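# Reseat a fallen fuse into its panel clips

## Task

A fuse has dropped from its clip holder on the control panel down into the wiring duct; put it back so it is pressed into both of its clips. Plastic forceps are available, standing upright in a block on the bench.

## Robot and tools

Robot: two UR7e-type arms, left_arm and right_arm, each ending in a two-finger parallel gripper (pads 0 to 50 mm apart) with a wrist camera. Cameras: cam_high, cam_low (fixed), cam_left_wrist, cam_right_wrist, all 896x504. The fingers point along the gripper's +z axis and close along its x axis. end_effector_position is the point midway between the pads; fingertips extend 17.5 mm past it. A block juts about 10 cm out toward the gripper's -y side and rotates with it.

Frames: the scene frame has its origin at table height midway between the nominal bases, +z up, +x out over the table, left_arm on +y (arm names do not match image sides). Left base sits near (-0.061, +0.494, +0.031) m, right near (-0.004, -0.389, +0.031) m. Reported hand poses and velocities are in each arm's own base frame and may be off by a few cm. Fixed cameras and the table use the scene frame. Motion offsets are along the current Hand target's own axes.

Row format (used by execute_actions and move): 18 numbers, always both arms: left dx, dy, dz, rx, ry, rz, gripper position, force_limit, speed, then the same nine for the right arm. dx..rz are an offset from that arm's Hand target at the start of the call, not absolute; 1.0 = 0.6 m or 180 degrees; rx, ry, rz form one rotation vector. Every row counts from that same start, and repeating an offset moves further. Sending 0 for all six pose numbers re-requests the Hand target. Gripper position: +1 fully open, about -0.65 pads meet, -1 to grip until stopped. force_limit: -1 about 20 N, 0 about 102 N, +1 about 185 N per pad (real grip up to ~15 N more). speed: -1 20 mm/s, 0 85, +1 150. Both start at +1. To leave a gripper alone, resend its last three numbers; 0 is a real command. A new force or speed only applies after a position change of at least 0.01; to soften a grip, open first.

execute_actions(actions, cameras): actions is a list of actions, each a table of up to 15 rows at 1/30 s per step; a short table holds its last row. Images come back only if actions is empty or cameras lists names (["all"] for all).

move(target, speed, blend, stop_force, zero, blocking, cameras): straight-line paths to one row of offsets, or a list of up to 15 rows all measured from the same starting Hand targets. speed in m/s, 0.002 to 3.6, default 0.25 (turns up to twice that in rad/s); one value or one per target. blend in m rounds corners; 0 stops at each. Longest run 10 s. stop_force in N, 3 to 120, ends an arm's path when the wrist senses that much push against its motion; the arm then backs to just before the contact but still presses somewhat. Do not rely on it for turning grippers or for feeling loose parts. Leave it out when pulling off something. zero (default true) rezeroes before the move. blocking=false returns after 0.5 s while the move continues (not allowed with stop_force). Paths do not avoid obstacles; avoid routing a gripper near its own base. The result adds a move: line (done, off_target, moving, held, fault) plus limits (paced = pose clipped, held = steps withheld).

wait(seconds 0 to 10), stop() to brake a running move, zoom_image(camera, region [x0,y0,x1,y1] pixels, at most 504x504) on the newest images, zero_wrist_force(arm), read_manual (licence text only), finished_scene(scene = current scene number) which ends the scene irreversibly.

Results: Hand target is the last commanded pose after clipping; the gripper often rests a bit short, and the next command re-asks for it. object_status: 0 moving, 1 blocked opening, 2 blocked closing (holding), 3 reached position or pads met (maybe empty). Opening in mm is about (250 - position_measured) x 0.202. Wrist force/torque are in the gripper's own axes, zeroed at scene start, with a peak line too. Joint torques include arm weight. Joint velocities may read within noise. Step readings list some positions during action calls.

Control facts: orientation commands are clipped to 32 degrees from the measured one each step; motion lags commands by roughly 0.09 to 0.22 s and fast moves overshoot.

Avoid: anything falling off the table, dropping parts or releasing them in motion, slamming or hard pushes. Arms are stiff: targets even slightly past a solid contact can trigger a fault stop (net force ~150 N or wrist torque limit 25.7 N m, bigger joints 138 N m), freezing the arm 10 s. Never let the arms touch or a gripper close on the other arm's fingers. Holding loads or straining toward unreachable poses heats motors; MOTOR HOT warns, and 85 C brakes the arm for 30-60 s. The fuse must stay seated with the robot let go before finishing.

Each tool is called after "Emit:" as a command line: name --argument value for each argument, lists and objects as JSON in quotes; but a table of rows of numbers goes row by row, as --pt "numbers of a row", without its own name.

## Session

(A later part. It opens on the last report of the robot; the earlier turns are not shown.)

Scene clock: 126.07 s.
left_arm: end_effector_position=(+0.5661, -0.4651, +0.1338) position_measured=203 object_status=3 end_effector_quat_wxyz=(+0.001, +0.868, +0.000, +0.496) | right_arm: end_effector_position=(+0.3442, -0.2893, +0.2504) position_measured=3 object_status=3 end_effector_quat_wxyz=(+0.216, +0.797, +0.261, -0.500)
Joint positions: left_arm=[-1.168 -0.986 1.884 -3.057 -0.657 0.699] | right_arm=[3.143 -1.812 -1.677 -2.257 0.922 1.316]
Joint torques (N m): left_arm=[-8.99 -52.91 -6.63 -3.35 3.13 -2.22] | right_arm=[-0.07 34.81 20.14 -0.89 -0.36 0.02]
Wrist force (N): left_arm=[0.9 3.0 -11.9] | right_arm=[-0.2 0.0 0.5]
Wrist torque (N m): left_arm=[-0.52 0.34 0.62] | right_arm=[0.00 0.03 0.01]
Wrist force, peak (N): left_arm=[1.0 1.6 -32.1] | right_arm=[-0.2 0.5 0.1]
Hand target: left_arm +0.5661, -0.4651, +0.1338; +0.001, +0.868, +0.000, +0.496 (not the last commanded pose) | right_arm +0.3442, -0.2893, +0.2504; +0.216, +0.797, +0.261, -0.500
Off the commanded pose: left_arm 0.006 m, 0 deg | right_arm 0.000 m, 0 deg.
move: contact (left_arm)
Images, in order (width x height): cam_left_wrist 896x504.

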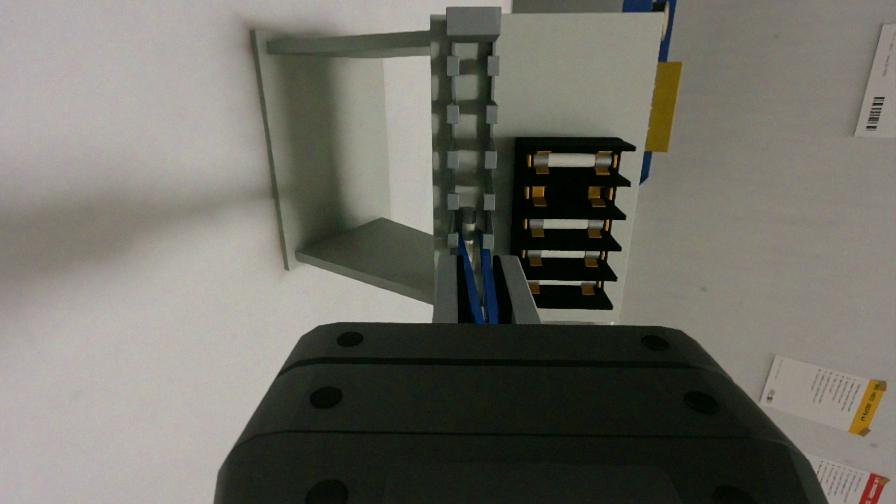

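Emit:
execute_actions --actions '[[[0,0,-0.001,0,0,0,-0.34,-1,-1,0,0,0,0,0,0,1,1,1]],[[0,0,0,0,0,0,-1,-1,-1,0,0,0,0,0,0,1,1,1]],[[0,0,0,0,0,0,-1,-1,-1,0,0,0,0,0,0,1,1,1]]]' --cameras '["cam_left_wrist"]'

Emit:
zoom_image --camera "cam_left_wrist" --region '[445, 180, 515, 270]'

Emit:
move --target '[0,0,-0.03,0,0,0,-1,-1,-1,0,0,0,0,0,0,1,1,1]' --speed 0.03 --cameras '["cam_left_wrist"]'

Emit:
zoom_image --camera "cam_left_wrist" --region '[445, 180, 515, 270]'

Scene clock: 132.70 s.
left_arm: end_effector_position=(+0.5656, -0.4651, +0.1341) position_measured=221 object_status=2 end_effector_quat_wxyz=(+0.001, +0.868, +0.000, +0.496) | right_arm: end_effector_position=(+0.3442, -0.2893, +0.2504) position_measured=3 object_status=3 end_effector_quat_wxyz=(+0.216, +0.797, +0.261, -0.500)
Joint positions: left_arm=[-1.169 -0.987 1.885 -3.056 -0.657 0.697] | right_arm=[3.143 -1.812 -1.677 -2.257 0.922 1.316]
Joint torques (N m): left_arm=[8.86 -35.04 -26.2 -4.76 0.23 2.57] | right_arm=[-1.16 35.07 21.23 -0.92 -0.28 -0.11]
Wrist force (N): left_arm=[1.4 2.4 0.5] | right_arm=[0.1 0.1 0.1]
Wrist torque (N m): left_arm=[-0.51 0.30 0.73] | right_arm=[0.03 -0.01 0.00]
Wrist force, peak (N): left_arm=[1.5 2.7 -12.6] | right_arm=[0.0 0.6 0.2]
Hand target: left_arm +0.5656, -0.4651, +0.1341; +0.001, +0.868, +0.000, +0.496 | right_arm +0.3442, -0.2893, +0.2504; +0.216, +0.797, +0.261, -0.500
Off the commanded pose: left_arm 0.000 m, 0 deg | right_arm 0.000 m, 0 deg.
Step readings (end_effector_position of left_arm | right_arm):
0: (+0.5661, -0.4651, +0.1338) | (+0.3442, -0.2893, +0.2504)
1: (+0.5661, -0.4651, +0.1338) | (+0.3442, -0.2893, +0.2504)
2: (+0.5660, -0.4651, +0.1339) | (+0.3442, -0.2893, +0.2504)
4: (+0.5657, -0.4650, +0.1340) | (+0.3442, -0.2893, +0.2504)
8: (+0.5656, -0.4650, +0.1341) | (+0.3442, -0.2893, +0.2504)
15: (+0.5656, -0.4650, +0.1341) | (+0.3442, -0.2893, +0.2504)
16: (+0.5656, -0.4650, +0.1341) | (+0.3442, -0.2893, +0.2504)
17: (+0.5656, -0.4651, +0.1341) | (+0.3442, -0.2893, +0.2504)
19: (+0.5656, -0.4651, +0.1341) | (+0.3442, -0.2893, +0.2504)
23: (+0.5656, -0.4651, +0.1341) | (+0.3442, -0.2893, +0.2504)
30: (+0.5656, -0.4651, +0.1341) | (+0.3442, -0.2893, +0.2504)
31: (+0.5656, -0.4651, +0.1341) | (+0.3442, -0.2893, +0.2504)
32: (+0.5656, -0.4651, +0.1341) | (+0.3442, -0.2893, +0.2504)
34: (+0.5656, -0.4651, +0.1341) | (+0.3442, -0.2893, +0.2504)
38: (+0.5656, -0.4651, +0.1341) | (+0.3442, -0.2893, +0.2504)
45: (+0.5656, -0.4651, +0.1341) | (+0.3442, -0.2893, +0.2504)
Images, in order (width x height): cam_left_wrist 896x504.

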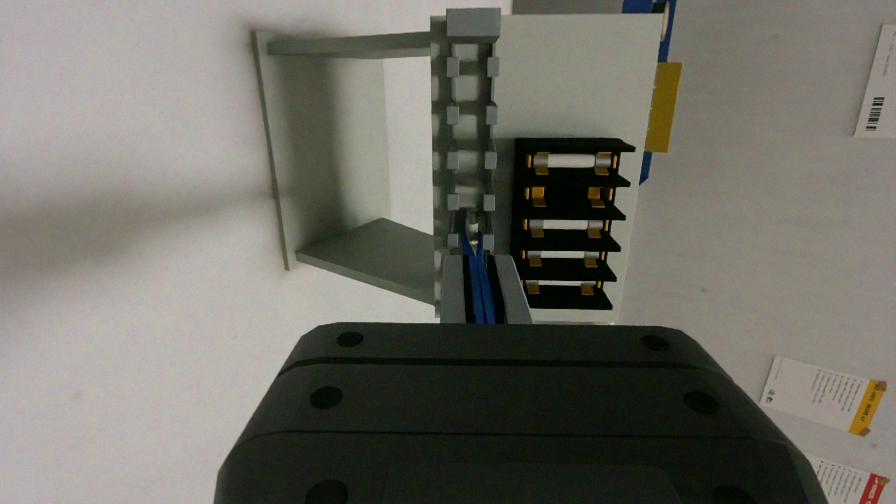

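Scaled by 5.600 from the camera's 896x504 image, which has a finer 1280x720 frame.

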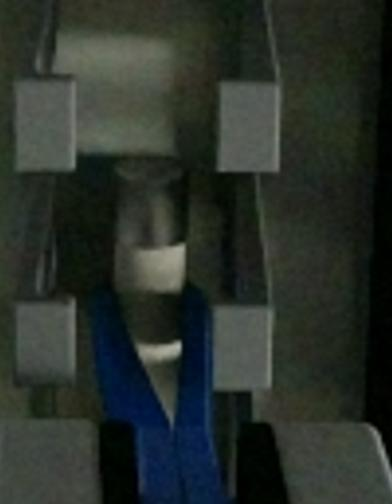

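Scene clock: 133.57 s.
left_arm: end_effector_position=(+0.5499, -0.4651, +0.1433) position_measured=221 object_status=2 end_effector_quat_wxyz=(+0.001, +0.868, +0.000, +0.496) end_effector_velocity=(+0.001, -0.001, +0.000) end_effector_angular_velocity=(+0.000, -0.001, -0.002) | right_arm: end_effector_position=(+0.3442, -0.2893, +0.2504) position_measured=3 object_status=3 end_effector_quat_wxyz=(+0.216, +0.797, +0.261, -0.500)
Joint positions: left_arm=[-1.195 -1.027 1.914 -3.017 -0.643 0.661] | right_arm=[3.143 -1.812 -1.677 -2.257 0.922 1.316]
Joint velocities: left_arm=[0.002 0.004 -0.003 -0.006 -0.001 0.006] | right_arm=[within noise]
Joint torques (N m): left_arm=[12.99 -34.72 -25.34 -4.94 0.32 2.73] | right_arm=[-1.18 35.26 20.9 -1.06 -0.45 0.03]
Wrist force (N): left_arm=[1.0 2.4 0.5] | right_arm=[-0.1 0.3 0.2]
Wrist torque (N m): left_arm=[-0.49 0.35 0.74] | right_arm=[0.05 0.01 0.01]
Wrist force, peak (N): left_arm=[1.3 2.8 1.0] | right_arm=[-0.3 0.3 0.5]
Hand target: left_arm +0.5501, -0.4650, +0.1432; +0.001, +0.868, +0.000, +0.496 | right_arm +0.3442, -0.2893, +0.2504; +0.216, +0.797, +0.261, -0.500
Off the commanded pose: left_arm 0.000 m, 0 deg | right_arm 0.000 m, 0 deg.
move: done
Images, in order (width x height): cam_left_wrist 896x504.

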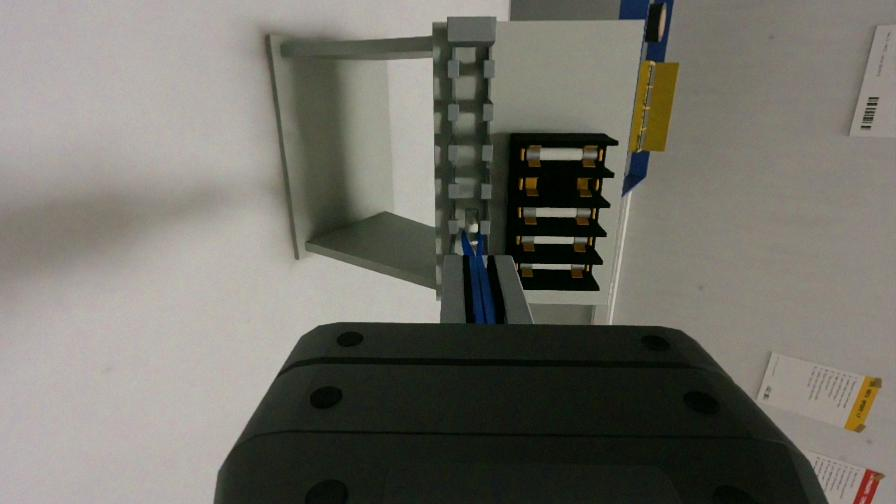

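Scaled by 5.600 from the camera's 896x504 image, which has a finer 1280x720 frame.

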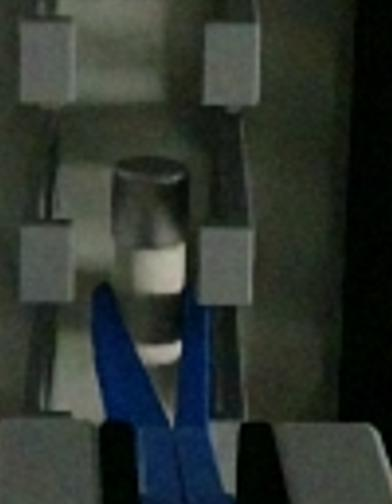

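Emit:
move --pt "-0.0015 0 -0.003 0 0 0 -1 -1 -1 0 0 0 0 0 0 1 1 1" --pt "-0.0015 0 -0.1 0 0 0 -1 -1 -1 0 0 0 0 0 0 1 1 1" --speed 0.05 --blend 0.001 --cameras '["cam_left_wrist"]'

Emit:
zoom_image --camera "cam_left_wrist" --region '[410, 140, 530, 270]'

Scene clock: 139.33 s.
left_arm: end_effector_position=(+0.4979, -0.4650, +0.1730) position_measured=221 object_status=2 end_effector_quat_wxyz=(+0.001, +0.868, +0.000, +0.496) | right_arm: end_effector_position=(+0.3442, -0.2893, +0.2504) position_measured=3 object_status=3 end_effector_quat_wxyz=(+0.216, +0.797, +0.261, -0.500)
Joint positions: left_arm=[-1.286 -1.16 1.994 -2.852 -0.599 0.523] | right_arm=[3.143 -1.812 -1.677 -2.257 0.922 1.316]
Joint torques (N m): left_arm=[13.16 -29.61 -27.19 -4.64 -0.05 2.79] | right_arm=[-0.47 34.64 20.42 -0.97 -0.32 -0.05]
Wrist force (N): left_arm=[1.4 1.8 0.5] | right_arm=[-0.2 0.2 0.1]
Wrist torque (N m): left_arm=[-0.58 0.27 0.50] | right_arm=[0.03 0.04 0.01]
Wrist force, peak (N): left_arm=[1.5 2.9 0.6] | right_arm=[-0.2 0.8 -0.1]
Hand target: left_arm +0.4980, -0.4650, +0.1730; +0.001, +0.868, +0.000, +0.496 | right_arm +0.3442, -0.2893, +0.2504; +0.216, +0.797, +0.261, -0.500
Off the commanded pose: left_arm 0.000 m, 0 deg | right_arm 0.000 m, 0 deg.
move: done
Images, in order (width x height): cam_left_wrist 896x504.

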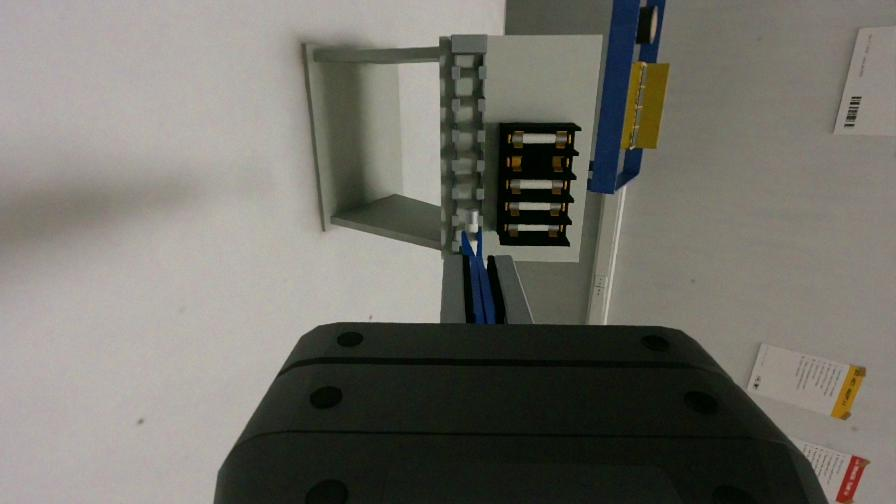

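Scaled by 3.877 from the camera's 896x504 image, which has a finer 1280x720 frame.

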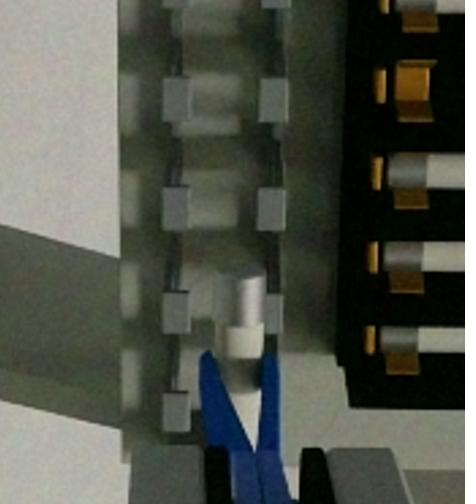

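Emit:
move --pt "0.0652 -0.0287 0 0 0 -0.5 -1 -1 -1 0 0 0 0 0 0 1 1 1" --pt "0.0652 -0.0287 0.0423 0 0 -0.5 -1 -1 -1 0 0 0 0 0 0 1 1 1" --speed '[0.25,0.1]' --cameras '["cam_left_wrist"]'

Emit:
zoom_image --camera "cam_left_wrist" --region '[410, 140, 530, 260]'

Scene clock: 155.93 s.
left_arm: end_effector_position=(+0.5398, -0.4477, +0.1938) position_measured=221 object_status=2 end_effector_quat_wxyz=(+0.351, +0.614, +0.614, +0.350) | right_arm: end_effector_position=(+0.3442, -0.2893, +0.2504) position_measured=3 object_status=3 end_effector_quat_wxyz=(+0.216, +0.797, +0.261, -0.500)
Joint positions: left_arm=[-1.2 -1.158 1.948 -2.913 -0.64 -0.918] | right_arm=[3.143 -1.812 -1.677 -2.257 0.922 1.316]
Joint torques (N m): left_arm=[-9.79 -34.48 -13.47 -4.72 2.8 -0.26] | right_arm=[-0.31 34.71 20.93 -1.11 -0.21 0.1]
Wrist force (N): left_arm=[-2.4 6.8 1.7] | right_arm=[0.2 0.1 0.1]
Wrist torque (N m): left_arm=[-0.82 0.02 0.44] | right_arm=[0.01 -0.02 0.01]
Wrist force, peak (N): left_arm=[-2.6 7.1 3.6] | right_arm=[-0.4 0.5 0.3]
Hand target: left_arm +0.5397, -0.4477, +0.1937; +0.351, +0.614, +0.614, +0.350 | right_arm +0.3442, -0.2893, +0.2504; +0.216, +0.797, +0.261, -0.500
Off the commanded pose: left_arm 0.000 m, 0 deg | right_arm 0.000 m, 0 deg.
move: done
Images, in order (width x height): cam_left_wrist 896x504.

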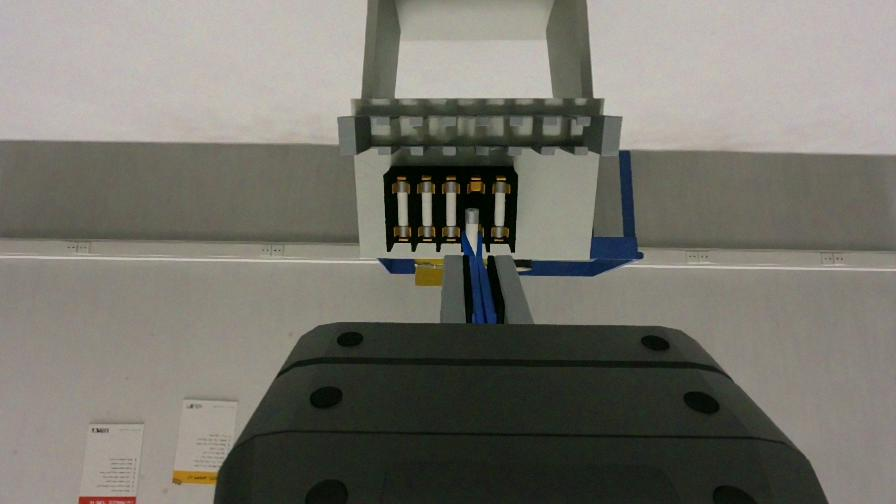

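Scaled by 4.200 from the camera's 896x504 image, which has a finer 1280x720 frame.

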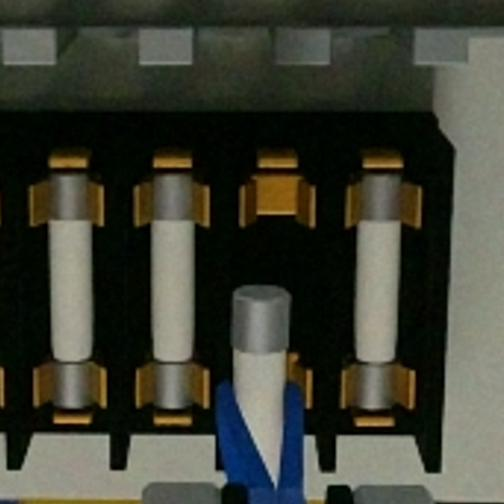

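Emit:
move --pt "0.0075 -0.004 0 0 0 0 -1 -1 -1 0 0 0 0 0 0 1 1 1" --pt "0.0075 -0.004 0.058 0 0 0 -1 -1 -1 0 0 0 0 0 0 1 1 1" --speed 0.06 --stop_force 5 --cameras '["cam_left_wrist"]'

Emit:
zoom_image --camera "cam_left_wrist" --region '[410, 150, 530, 270]'

Scene clock: 166.37 s.
left_arm: end_effector_position=(+0.5685, -0.4433, +0.1739) position_measured=221 object_status=2 end_effector_quat_wxyz=(+0.351, +0.614, +0.614, +0.350) | right_arm: end_effector_position=(+0.3442, -0.2893, +0.2504) position_measured=3 object_status=3 end_effector_quat_wxyz=(+0.216, +0.797, +0.261, -0.500)
Joint positions: left_arm=[-1.148 -1.083 1.913 -3.01 -0.669 -0.846] | right_arm=[3.143 -1.812 -1.677 -2.257 0.922 1.316]
Joint torques (N m): left_arm=[-15.42 -53.9 -8.39 -4.44 3.05 -1.7] | right_arm=[-1.42 35.1 20.73 -1.06 -0.25 -0.03]
Wrist force (N): left_arm=[-2.8 7.3 1.8] | right_arm=[-0.1 0.4 0.2]
Wrist torque (N m): left_arm=[-0.75 0.09 0.45] | right_arm=[0.07 0.02 0.00]
Wrist force, peak (N): left_arm=[-2.6 7.9 1.4] | right_arm=[-0.1 0.6 0.2]
Hand target: left_arm +0.5685, -0.4433, +0.1740; +0.351, +0.614, +0.614, +0.350 | right_arm +0.3442, -0.2893, +0.2504; +0.216, +0.797, +0.261, -0.500
Off the commanded pose: left_arm 0.000 m, 0 deg | right_arm 0.000 m, 0 deg.
move: done
Images, in order (width x height): cam_left_wrist 896x504.

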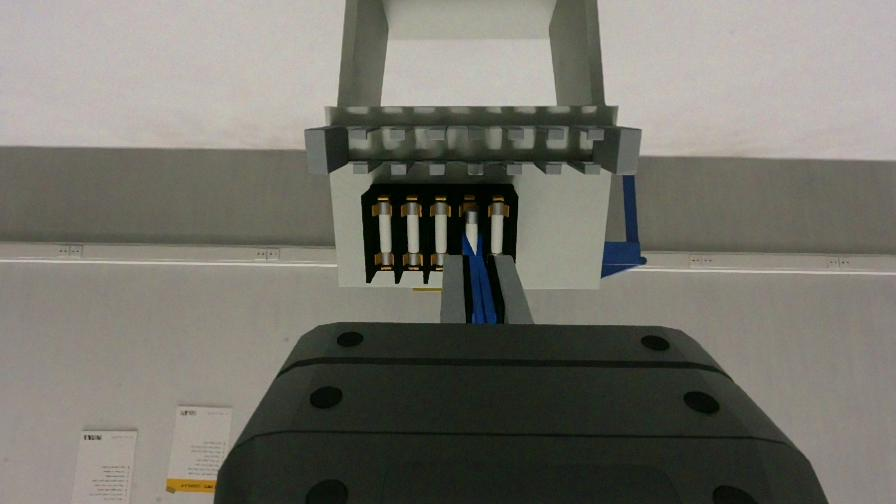

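Scaled by 4.200 from the camera's 896x504 image, which has a finer 1280x720 frame.

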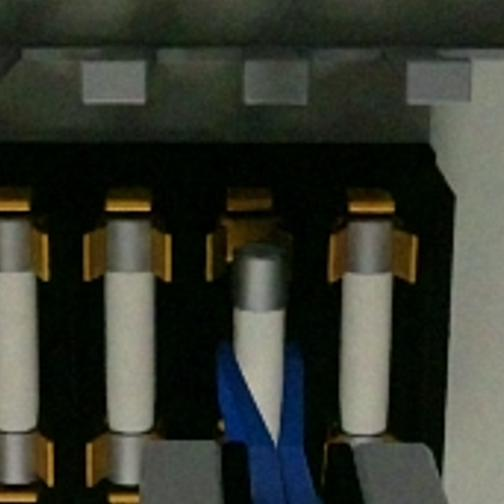

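Emit:
move --pt "-0.001 0.0016 0 0 0 0 -1 -1 -1 0 0 0 0 0 0 1 1 1" --pt "-0.001 0.0016 0.035 0 0 0 -1 -1 -1 0 0 0 0 0 0 1 1 1" --speed 0.015 --stop_force 25 --cameras '["cam_left_wrist"]'

Emit:
zoom_image --camera "cam_left_wrist" --region '[410, 150, 530, 270]'

Scene clock: 174.37 s.
left_arm: end_effector_position=(+0.5784, -0.4440, +0.1692) position_measured=221 object_status=2 end_effector_quat_wxyz=(+0.351, +0.614, +0.614, +0.350) | right_arm: end_effector_position=(+0.3442, -0.2893, +0.2504) position_measured=3 object_status=3 end_effector_quat_wxyz=(+0.216, +0.797, +0.261, -0.500)
Joint positions: left_arm=[-1.132 -1.059 1.893 -3.03 -0.678 -0.825] | right_arm=[3.143 -1.812 -1.677 -2.257 0.922 1.316]
Joint torques (N m): left_arm=[0.56 -44.56 -7.99 -2.99 3.8 -2.38] | right_arm=[0.23 34.64 19.57 -1.25 -0.21 0.08]
Wrist force (N): left_arm=[-4.3 4.5 -31.0] | right_arm=[-0.3 0.2 -0.1]
Wrist torque (N m): left_arm=[-0.57 0.10 0.41] | right_arm=[0.04 0.05 0.01]
Wrist force, peak (N): left_arm=[-4.3 0.5 -62.6] | right_arm=[-0.4 0.4 0.4]
Hand target: left_arm +0.5784, -0.4440, +0.1693; +0.351, +0.614, +0.614, +0.350 (not the last commanded pose) | right_arm +0.3442, -0.2893, +0.2504; +0.216, +0.797, +0.261, -0.500
Off the commanded pose: left_arm 0.010 m, 0 deg | right_arm 0.000 m, 0 deg.
move: contact (left_arm); path passed 1 of 2 targets
Images, in order (width x height): cam_left_wrist 896x504.

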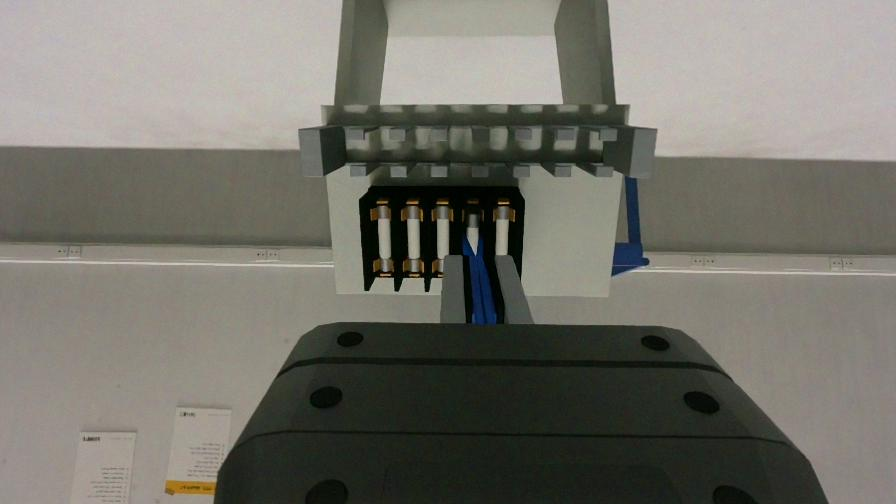

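Scaled by 4.200 from the camera's 896x504 image, which has a finer 1280x720 frame.

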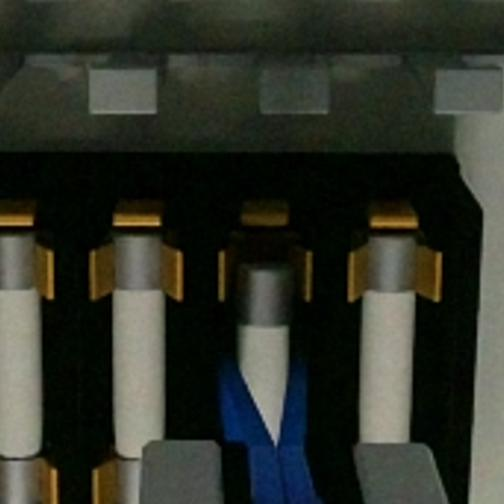

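Emit:
move --pt "0 0 -0.006 0 0 0 -1 -1 -1 0 0 0 0 0 0 1 1 1" --pt "0 -0.004 -0.006 0 0 0 -1 -1 -1 0 0 0 0 0 0 1 1 1" --speed 0.05

Emit:
move --target '[0,0,0.022,0,0,0,-1,-1,-1,0,0,0,0,0,0,1,1,1]' --speed 0.015 --stop_force 28 --cameras '["cam_left_wrist"]'

Emit:
zoom_image --camera "cam_left_wrist" --region '[410, 150, 530, 270]'

Scene clock: 181.70 s.
left_arm: end_effector_position=(+0.5739, -0.4440, +0.1689) position_measured=221 object_status=2 end_effector_quat_wxyz=(+0.351, +0.614, +0.614, +0.350) | right_arm: end_effector_position=(+0.3442, -0.2893, +0.2504) position_measured=3 object_status=3 end_effector_quat_wxyz=(+0.216, +0.797, +0.261, -0.500)
Joint positions: left_arm=[-1.14 -1.065 1.903 -3.027 -0.674 -0.835] | right_arm=[3.143 -1.812 -1.677 -2.257 0.922 1.316]
Joint torques (N m): left_arm=[2.91 -45.07 -27.55 -2.19 1.59 1.2] | right_arm=[-0.77 34.68 20.43 -1.25 -0.19 -0.01]
Wrist force (N): left_arm=[-2.4 7.4 1.7] | right_arm=[0.1 0.1 0.4]
Wrist torque (N m): left_arm=[-0.72 0.03 0.46] | right_arm=[0.03 0.00 0.02]
Wrist force, peak (N): left_arm=[-4.1 4.7 -31.1] | right_arm=[-0.3 0.5 0.6]
Hand target: left_arm +0.5741, -0.4440, +0.1690; +0.351, +0.614, +0.614, +0.350 | right_arm +0.3442, -0.2893, +0.2504; +0.216, +0.797, +0.261, -0.500
Off the commanded pose: left_arm 0.000 m, 0 deg | right_arm 0.000 m, 0 deg.
move: done

Scene clock: 183.03 s.
left_arm: end_effector_position=(+0.5772, -0.4440, +0.1671) position_measured=221 object_status=2 end_effector_quat_wxyz=(+0.351, +0.614, +0.614, +0.350) | right_arm: end_effector_position=(+0.3442, -0.2893, +0.2504) position_measured=3 object_status=3 end_effector_quat_wxyz=(+0.216, +0.797, +0.261, -0.500)
Joint positions: left_arm=[-1.134 -1.057 1.897 -3.034 -0.677 -0.827] | right_arm=[3.143 -1.812 -1.677 -2.257 0.922 1.316]
Joint torques (N m): left_arm=[-1.06 -45.32 -7.5 -3.24 3.28 -2.26] | right_arm=[-0.61 35.22 20.43 -1.17 -0.15 -0.09]
Wrist force (N): left_arm=[-3.9 4.6 -28.6] | right_arm=[-0.1 0.1 0.3]
Wrist torque (N m): left_arm=[-0.58 0.08 0.41] | right_arm=[0.02 0.01 0.01]
Wrist force, peak (N): left_arm=[-4.8 0.2 -59.4] | right_arm=[-0.3 0.5 0.3]
Hand target: left_arm +0.5772, -0.4441, +0.1672; +0.351, +0.614, +0.614, +0.350 (not the last commanded pose) | right_arm +0.3442, -0.2893, +0.2504; +0.216, +0.797, +0.261, -0.500
Off the commanded pose: left_arm 0.010 m, 0 deg | right_arm 0.000 m, 0 deg.
move: contact (left_arm)
Images, in order (width x height): cam_left_wrist 896x504.

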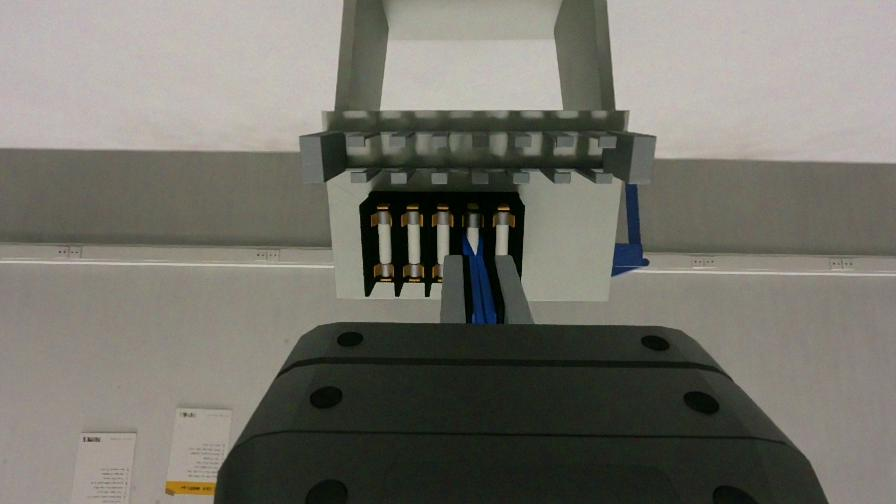

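Scaled by 4.200 from the camera's 896x504 image, which has a finer 1280x720 frame.

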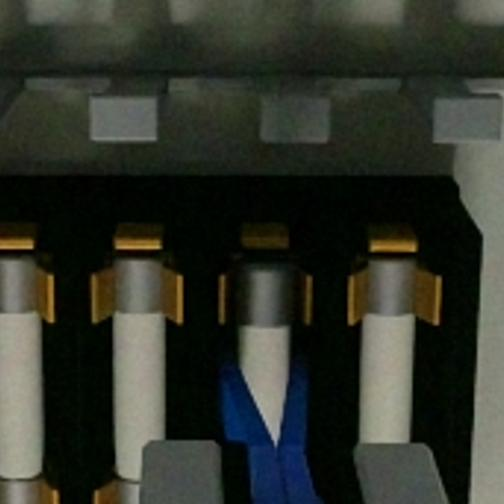

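Emit:
execute_actions --actions '[[[0,0,-0.001,0,0,0,-1,-1,-1,0,0,0,0,0,0,1,1,1]],[[0,0,0,0,0,0,-0.35,-1,-1,0,0,0,0,0,0,1,1,1]],[[0,0,0,0,0,0,-0.35,-1,-1,0,0,0,0,0,0,1,1,1]]]'

Emit:
move --target '[0,0,-0.035,0,0,0,-0.35,-1,-1,0,0,0,0,0,0,1,1,1]' --speed 0.05 --cameras '["cam_left_wrist"]'

Emit:
zoom_image --camera "cam_left_wrist" --region '[410, 160, 530, 280]'

Scene clock: 188.73 s.
left_arm: end_effector_position=(+0.5767, -0.4441, +0.1675) position_measured=205 object_status=3 end_effector_quat_wxyz=(+0.351, +0.614, +0.614, +0.350) | right_arm: end_effector_position=(+0.3442, -0.2893, +0.2504) position_measured=3 object_status=3 end_effector_quat_wxyz=(+0.216, +0.797, +0.261, -0.500)
Joint positions: left_arm=[-1.135 -1.058 1.898 -3.033 -0.676 -0.829] | right_arm=[3.143 -1.812 -1.677 -2.257 0.922 1.316]
Joint torques (N m): left_arm=[-14.85 -34.01 -25.84 -4.81 1.25 2.47] | right_arm=[-0.19 35.53 20.06 -1.2 -0.16 -0.11]
Wrist force (N): left_arm=[-2.7 7.3 1.6] | right_arm=[-0.1 0.2 0.3]
Wrist torque (N m): left_arm=[-0.75 0.07 0.46] | right_arm=[0.02 0.03 0.01]
Wrist force, peak (N): left_arm=[-3.9 4.9 -28.5] | right_arm=[-0.4 0.4 0.3]
Hand target: left_arm +0.5767, -0.4441, +0.1675; +0.351, +0.614, +0.614, +0.350 | right_arm +0.3442, -0.2893, +0.2504; +0.216, +0.797, +0.261, -0.500
Off the commanded pose: left_arm 0.000 m, 0 deg | right_arm 0.000 m, 0 deg.
Step readings (end_effector_position of left_arm | right_arm):
0: (+0.5772, -0.4441, +0.1672) | (+0.3442, -0.2893, +0.2504)
1: (+0.5772, -0.4441, +0.1672) | (+0.3442, -0.2893, +0.2504)
2: (+0.5771, -0.4441, +0.1672) | (+0.3442, -0.2893, +0.2504)
4: (+0.5768, -0.4440, +0.1674) | (+0.3442, -0.2893, +0.2504)
8: (+0.5767, -0.4440, +0.1674) | (+0.3442, -0.2893, +0.2504)
15: (+0.5767, -0.4440, +0.1674) | (+0.3442, -0.2893, +0.2504)
16: (+0.5767, -0.4440, +0.1674) | (+0.3442, -0.2893, +0.2504)
17: (+0.5767, -0.4440, +0.1675) | (+0.3442, -0.2893, +0.2504)
19: (+0.5767, -0.4440, +0.1675) | (+0.3442, -0.2893, +0.2504)
23: (+0.5767, -0.4440, +0.1675) | (+0.3442, -0.2893, +0.2504)
30: (+0.5767, -0.4440, +0.1675) | (+0.3442, -0.2893, +0.2504)
31: (+0.5767, -0.4440, +0.1675) | (+0.3442, -0.2893, +0.2504)
32: (+0.5767, -0.4440, +0.1675) | (+0.3442, -0.2893, +0.2504)
34: (+0.5767, -0.4441, +0.1675) | (+0.3442, -0.2893, +0.2504)
38: (+0.5767, -0.4441, +0.1675) | (+0.3442, -0.2893, +0.2504)
45: (+0.5767, -0.4441, +0.1675) | (+0.3442, -0.2893, +0.2504)

Scene clock: 189.50 s.
left_arm: end_effector_position=(+0.5585, -0.4441, +0.1782) position_measured=205 object_status=3 end_effector_quat_wxyz=(+0.351, +0.614, +0.614, +0.350) end_effector_velocity=(+0.001, +0.000, -0.001) end_effector_angular_velocity=(+0.002, +0.002, -0.002) | right_arm: end_effector_position=(+0.3442, -0.2893, +0.2504) position_measured=3 object_status=3 end_effector_quat_wxyz=(+0.216, +0.797, +0.261, -0.500)
Joint positions: left_arm=[-1.166 -1.105 1.93 -2.986 -0.659 -0.869] | right_arm=[3.143 -1.812 -1.677 -2.257 0.922 1.316]
Joint velocities: left_arm=[0.003 0.003 -0.002 -0.004 -0.004 0.005] | right_arm=[within noise]
Joint torques (N m): left_arm=[13.3 -31.48 -26.67 -4.75 0.11 2.66] | right_arm=[-0.35 35.52 19.82 -1.41 -0.21 -0.01]
Wrist force (N): left_arm=[-2.7 7.2 1.9] | right_arm=[0.0 0.2 0.3]
Wrist torque (N m): left_arm=[-0.76 0.07 0.36] | right_arm=[0.04 0.00 0.01]
Wrist force, peak (N): left_arm=[-2.6 7.8 2.3] | right_arm=[-0.1 0.4 0.4]
Hand target: left_arm +0.5586, -0.4440, +0.1781; +0.351, +0.614, +0.614, +0.350 | right_arm +0.3442, -0.2893, +0.2504; +0.216, +0.797, +0.261, -0.500
Off the commanded pose: left_arm 0.000 m, 0 deg | right_arm 0.000 m, 0 deg.
move: done
Images, in order (width x height): cam_left_wrist 896x504.

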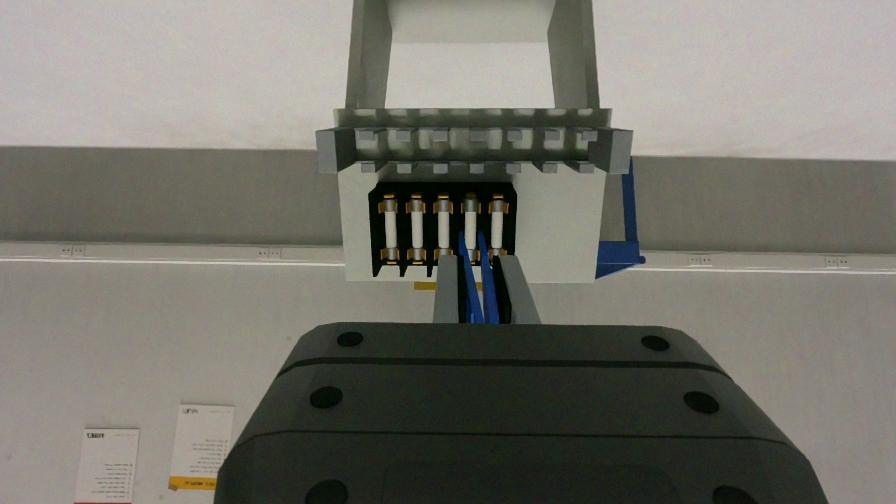

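Scaled by 4.200 from the camera's 896x504 image, which has a finer 1280x720 frame.

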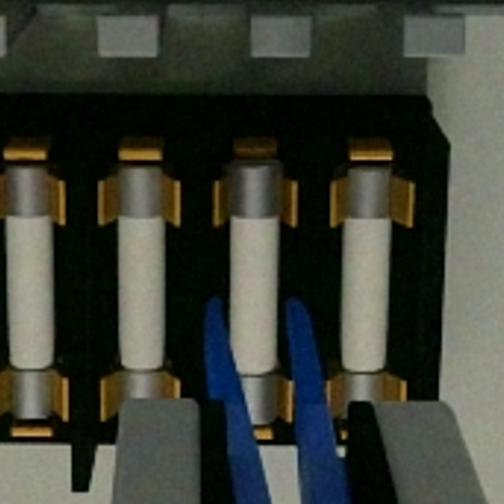

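Emit:
move --target '[0.0003,-0.0165,0,0,0,0,-1,-1,-1,0,0,0,0,0,0,1,1,1]' --speed 0.05

Emit:
move --target '[0,0,0.05,0,0,0,-1,-1,-1,0,0,0,0,0,0,1,1,1]' --speed 0.015 --stop_force 30

Emit:
move --pt "0 0 -0.02 0 0 0 -1 -1 -1 0 0 0 0 0 0 1 1 1" --pt "0 0.038 -0.02 0 0 0 -1 -1 -1 0 0 0 0 0 0 1 1 1" --speed 0.08 --cameras '["cam_left_wrist"]'

Emit:
zoom_image --camera "cam_left_wrist" --region '[410, 140, 530, 260]'

Scene clock: 195.43 s.
left_arm: end_effector_position=(+0.5535, -0.4438, +0.1694) position_measured=221 object_status=2 end_effector_quat_wxyz=(+0.351, +0.614, +0.614, +0.350) | right_arm: end_effector_position=(+0.3442, -0.2893, +0.2504) position_measured=3 object_status=3 end_effector_quat_wxyz=(+0.216, +0.797, +0.261, -0.500)
Joint positions: left_arm=[-1.174 -1.097 1.945 -3.001 -0.654 -0.881] | right_arm=[3.143 -1.812 -1.677 -2.257 0.922 1.316]
Joint torques (N m): left_arm=[-0.57 -48.05 -25.77 -2.31 1.97 1.06] | right_arm=[-0.44 34.9 19.53 -1.28 -0.25 -0.03]
Wrist force (N): left_arm=[-2.5 7.2 1.6] | right_arm=[0.0 0.3 0.2]
Wrist torque (N m): left_arm=[-0.76 0.04 0.45] | right_arm=[0.05 0.00 0.01]
Wrist force, peak (N): left_arm=[-2.8 7.5 1.7] | right_arm=[-0.3 0.1 0.6]
Hand target: left_arm +0.5536, -0.4438, +0.1696; +0.351, +0.614, +0.614, +0.350 | right_arm +0.3442, -0.2893, +0.2504; +0.216, +0.797, +0.261, -0.500
Off the commanded pose: left_arm 0.000 m, 0 deg | right_arm 0.000 m, 0 deg.
move: done

Scene clock: 197.50 s.
left_arm: end_effector_position=(+0.5652, -0.4439, +0.1628) position_measured=221 object_status=2 end_effector_quat_wxyz=(+0.351, +0.614, +0.614, +0.350) | right_arm: end_effector_position=(+0.3442, -0.2893, +0.2504) position_measured=3 object_status=3 end_effector_quat_wxyz=(+0.216, +0.797, +0.261, -0.500)
Joint positions: left_arm=[-1.154 -1.067 1.924 -3.032 -0.665 -0.854] | right_arm=[3.143 -1.812 -1.677 -2.257 0.922 1.316]
Joint torques (N m): left_arm=[-14.96 -52.72 -8.88 -4.14 2.66 -2.47] | right_arm=[-0.45 34.98 20.27 -1.26 -0.3 0.21]
Wrist force (N): left_arm=[-2.5 7.6 1.1] | right_arm=[-0.1 0.1 0.0]
Wrist torque (N m): left_arm=[-0.77 0.05 0.42] | right_arm=[0.01 0.03 0.01]
Wrist force, peak (N): left_arm=[-3.0 5.3 -35.6] | right_arm=[-0.5 0.4 0.5]
Hand target: left_arm +0.5652, -0.4439, +0.1628; +0.351, +0.614, +0.614, +0.350 (not the last commanded pose) | right_arm +0.3442, -0.2893, +0.2504; +0.216, +0.797, +0.261, -0.500
Off the commanded pose: left_arm 0.017 m, 0 deg | right_arm 0.000 m, 0 deg.
move: contact (left_arm)

Scene clock: 198.70 s.
left_arm: end_effector_position=(+0.5665, -0.4438, +0.1886) position_measured=221 object_status=2 end_effector_quat_wxyz=(+0.351, +0.614, +0.614, +0.350) end_effector_velocity=(-0.001, +0.000, -0.001) end_effector_angular_velocity=(-0.001, -0.003, +0.001) | right_arm: end_effector_position=(+0.3442, -0.2893, +0.2504) position_measured=3 object_status=3 end_effector_quat_wxyz=(+0.216, +0.797, +0.261, -0.500)
Joint positions: left_arm=[-1.152 -1.112 1.907 -2.972 -0.667 -0.851] | right_arm=[3.143 -1.812 -1.677 -2.257 0.922 1.316]
Joint velocities: left_arm=[-0.003 0.002 0.003 -0.005 0.004 -0.003] | right_arm=[within noise]
Joint torques (N m): left_arm=[-14.79 -32.49 -8.46 -4.72 3.23 -2.38] | right_arm=[-0.91 35.26 20.55 -1.43 0.02 0.03]
Wrist force (N): left_arm=[-2.7 7.0 1.4] | right_arm=[-0.1 0.3 0.2]
Wrist torque (N m): left_arm=[-0.79 0.08 0.38] | right_arm=[0.06 0.02 0.01]
Wrist force, peak (N): left_arm=[-2.4 8.9 1.5] | right_arm=[-0.2 0.3 0.7]
Hand target: left_arm +0.5664, -0.4439, +0.1885; +0.351, +0.614, +0.614, +0.350 | right_arm +0.3442, -0.2893, +0.2504; +0.216, +0.797, +0.261, -0.500
Off the commanded pose: left_arm 0.000 m, 0 deg | right_arm 0.000 m, 0 deg.
move: done
Images, in order (width x height): cam_left_wrist 896x504.

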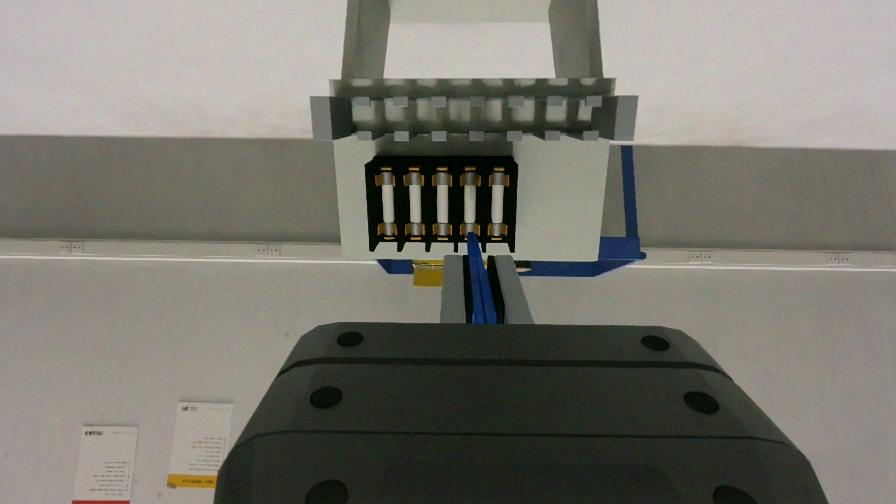

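Scaled by 4.200 from the camera's 896x504 image, which has a finer 1280x720 frame.

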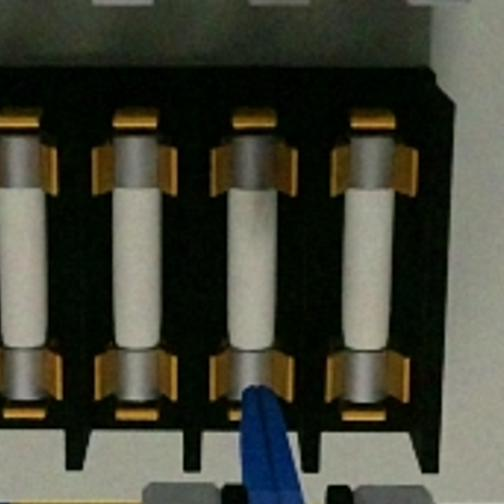

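Emit:
move --target '[0,0,0.06,0,0,0,-1,-1,-1,0,0,0,0,0,0,1,1,1]' --speed 0.015 --stop_force 28

Emit:
move --target '[0,0,-0.09,0,0,0,-1,-1,-1,0,0,0,0,0,0,1,1,1]' --speed 0.1 --cameras '["cam_left_wrist"]'

Emit:
zoom_image --camera "cam_left_wrist" --region '[380, 130, 600, 330]'

Scene clock: 208.30 s.
left_arm: end_effector_position=(+0.5764, -0.4439, +0.1826) position_measured=221 object_status=2 end_effector_quat_wxyz=(+0.351, +0.614, +0.614, +0.350) | right_arm: end_effector_position=(+0.3442, -0.2893, +0.2504) position_measured=3 object_status=3 end_effector_quat_wxyz=(+0.216, +0.797, +0.261, -0.500)
Joint positions: left_arm=[-1.135 -1.086 1.89 -2.997 -0.676 -0.829] | right_arm=[3.143 -1.812 -1.677 -2.257 0.922 1.316]
Joint torques (N m): left_arm=[-0.3 -43.43 -8.68 -3.08 2.85 -2.35] | right_arm=[-0.69 35.32 20 -1.39 -0.21 0]
Wrist force (N): left_arm=[-2.7 4.2 -32.1] | right_arm=[-0.1 0.1 0.3]
Wrist torque (N m): left_arm=[-0.63 0.10 0.42] | right_arm=[0.03 0.01 0.00]
Wrist force, peak (N): left_arm=[-3.4 0.4 -62.3] | right_arm=[-0.3 0.4 0.4]
Hand target: left_arm +0.5764, -0.4439, +0.1826; +0.351, +0.614, +0.614, +0.350 (not the last commanded pose) | right_arm +0.3442, -0.2893, +0.2504; +0.216, +0.797, +0.261, -0.500
Off the commanded pose: left_arm 0.024 m, 0 deg | right_arm 0.000 m, 0 deg.
move: contact (left_arm)

Scene clock: 209.30 s.
left_arm: end_effector_position=(+0.5299, -0.4439, +0.2100) position_measured=221 object_status=2 end_effector_quat_wxyz=(+0.351, +0.614, +0.614, +0.350) | right_arm: end_effector_position=(+0.3442, -0.2893, +0.2504) position_measured=3 object_status=3 end_effector_quat_wxyz=(+0.216, +0.797, +0.261, -0.500)
Joint positions: left_arm=[-1.215 -1.207 1.963 -2.861 -0.632 -0.939] | right_arm=[3.143 -1.812 -1.677 -2.257 0.922 1.316]
Joint torques (N m): left_arm=[8.93 -43.73 -24.07 -2.39 0.37 1.06] | right_arm=[-0.53 34.7 19.97 -1.28 -0.1 0.02]
Wrist force (N): left_arm=[-2.5 6.9 1.5] | right_arm=[0.1 0.2 0.4]
Wrist torque (N m): left_arm=[-0.81 0.03 0.23] | right_arm=[0.05 -0.01 0.01]
Wrist force, peak (N): left_arm=[-3.1 4.1 -31.0] | right_arm=[-0.5 0.6 0.1]
Hand target: left_arm +0.5299, -0.4438, +0.2101; +0.351, +0.614, +0.614, +0.350 | right_arm +0.3442, -0.2893, +0.2504; +0.216, +0.797, +0.261, -0.500
Off the commanded pose: left_arm 0.000 m, 0 deg | right_arm 0.000 m, 0 deg.
move: done
Images, in order (width x height): cam_left_wrist 896x504.

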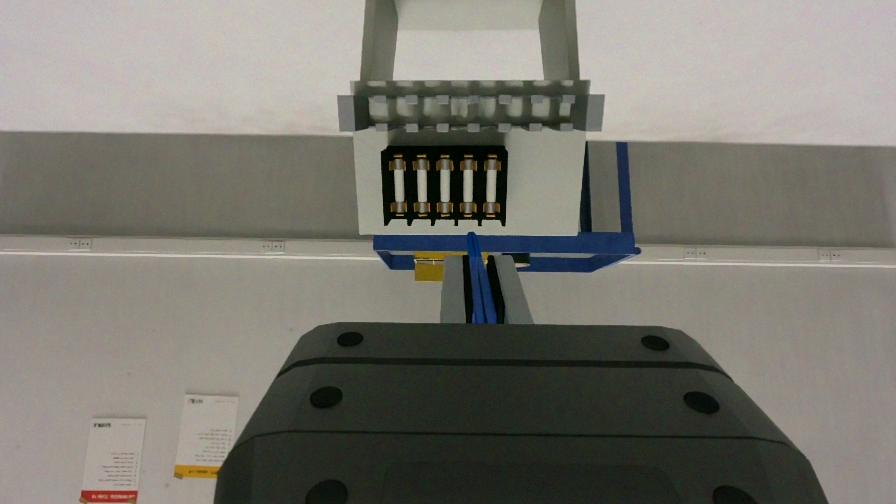

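Scaled by 2.291 from the camera's 896x504 image, which has a finer 1280x720 frame.

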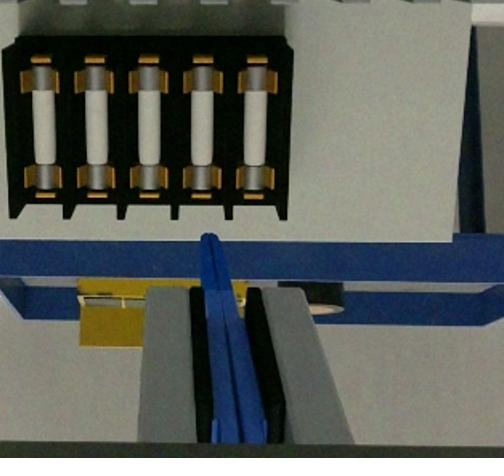

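Emit:
finished_scene --scene 2

The scene is finished: the task was done.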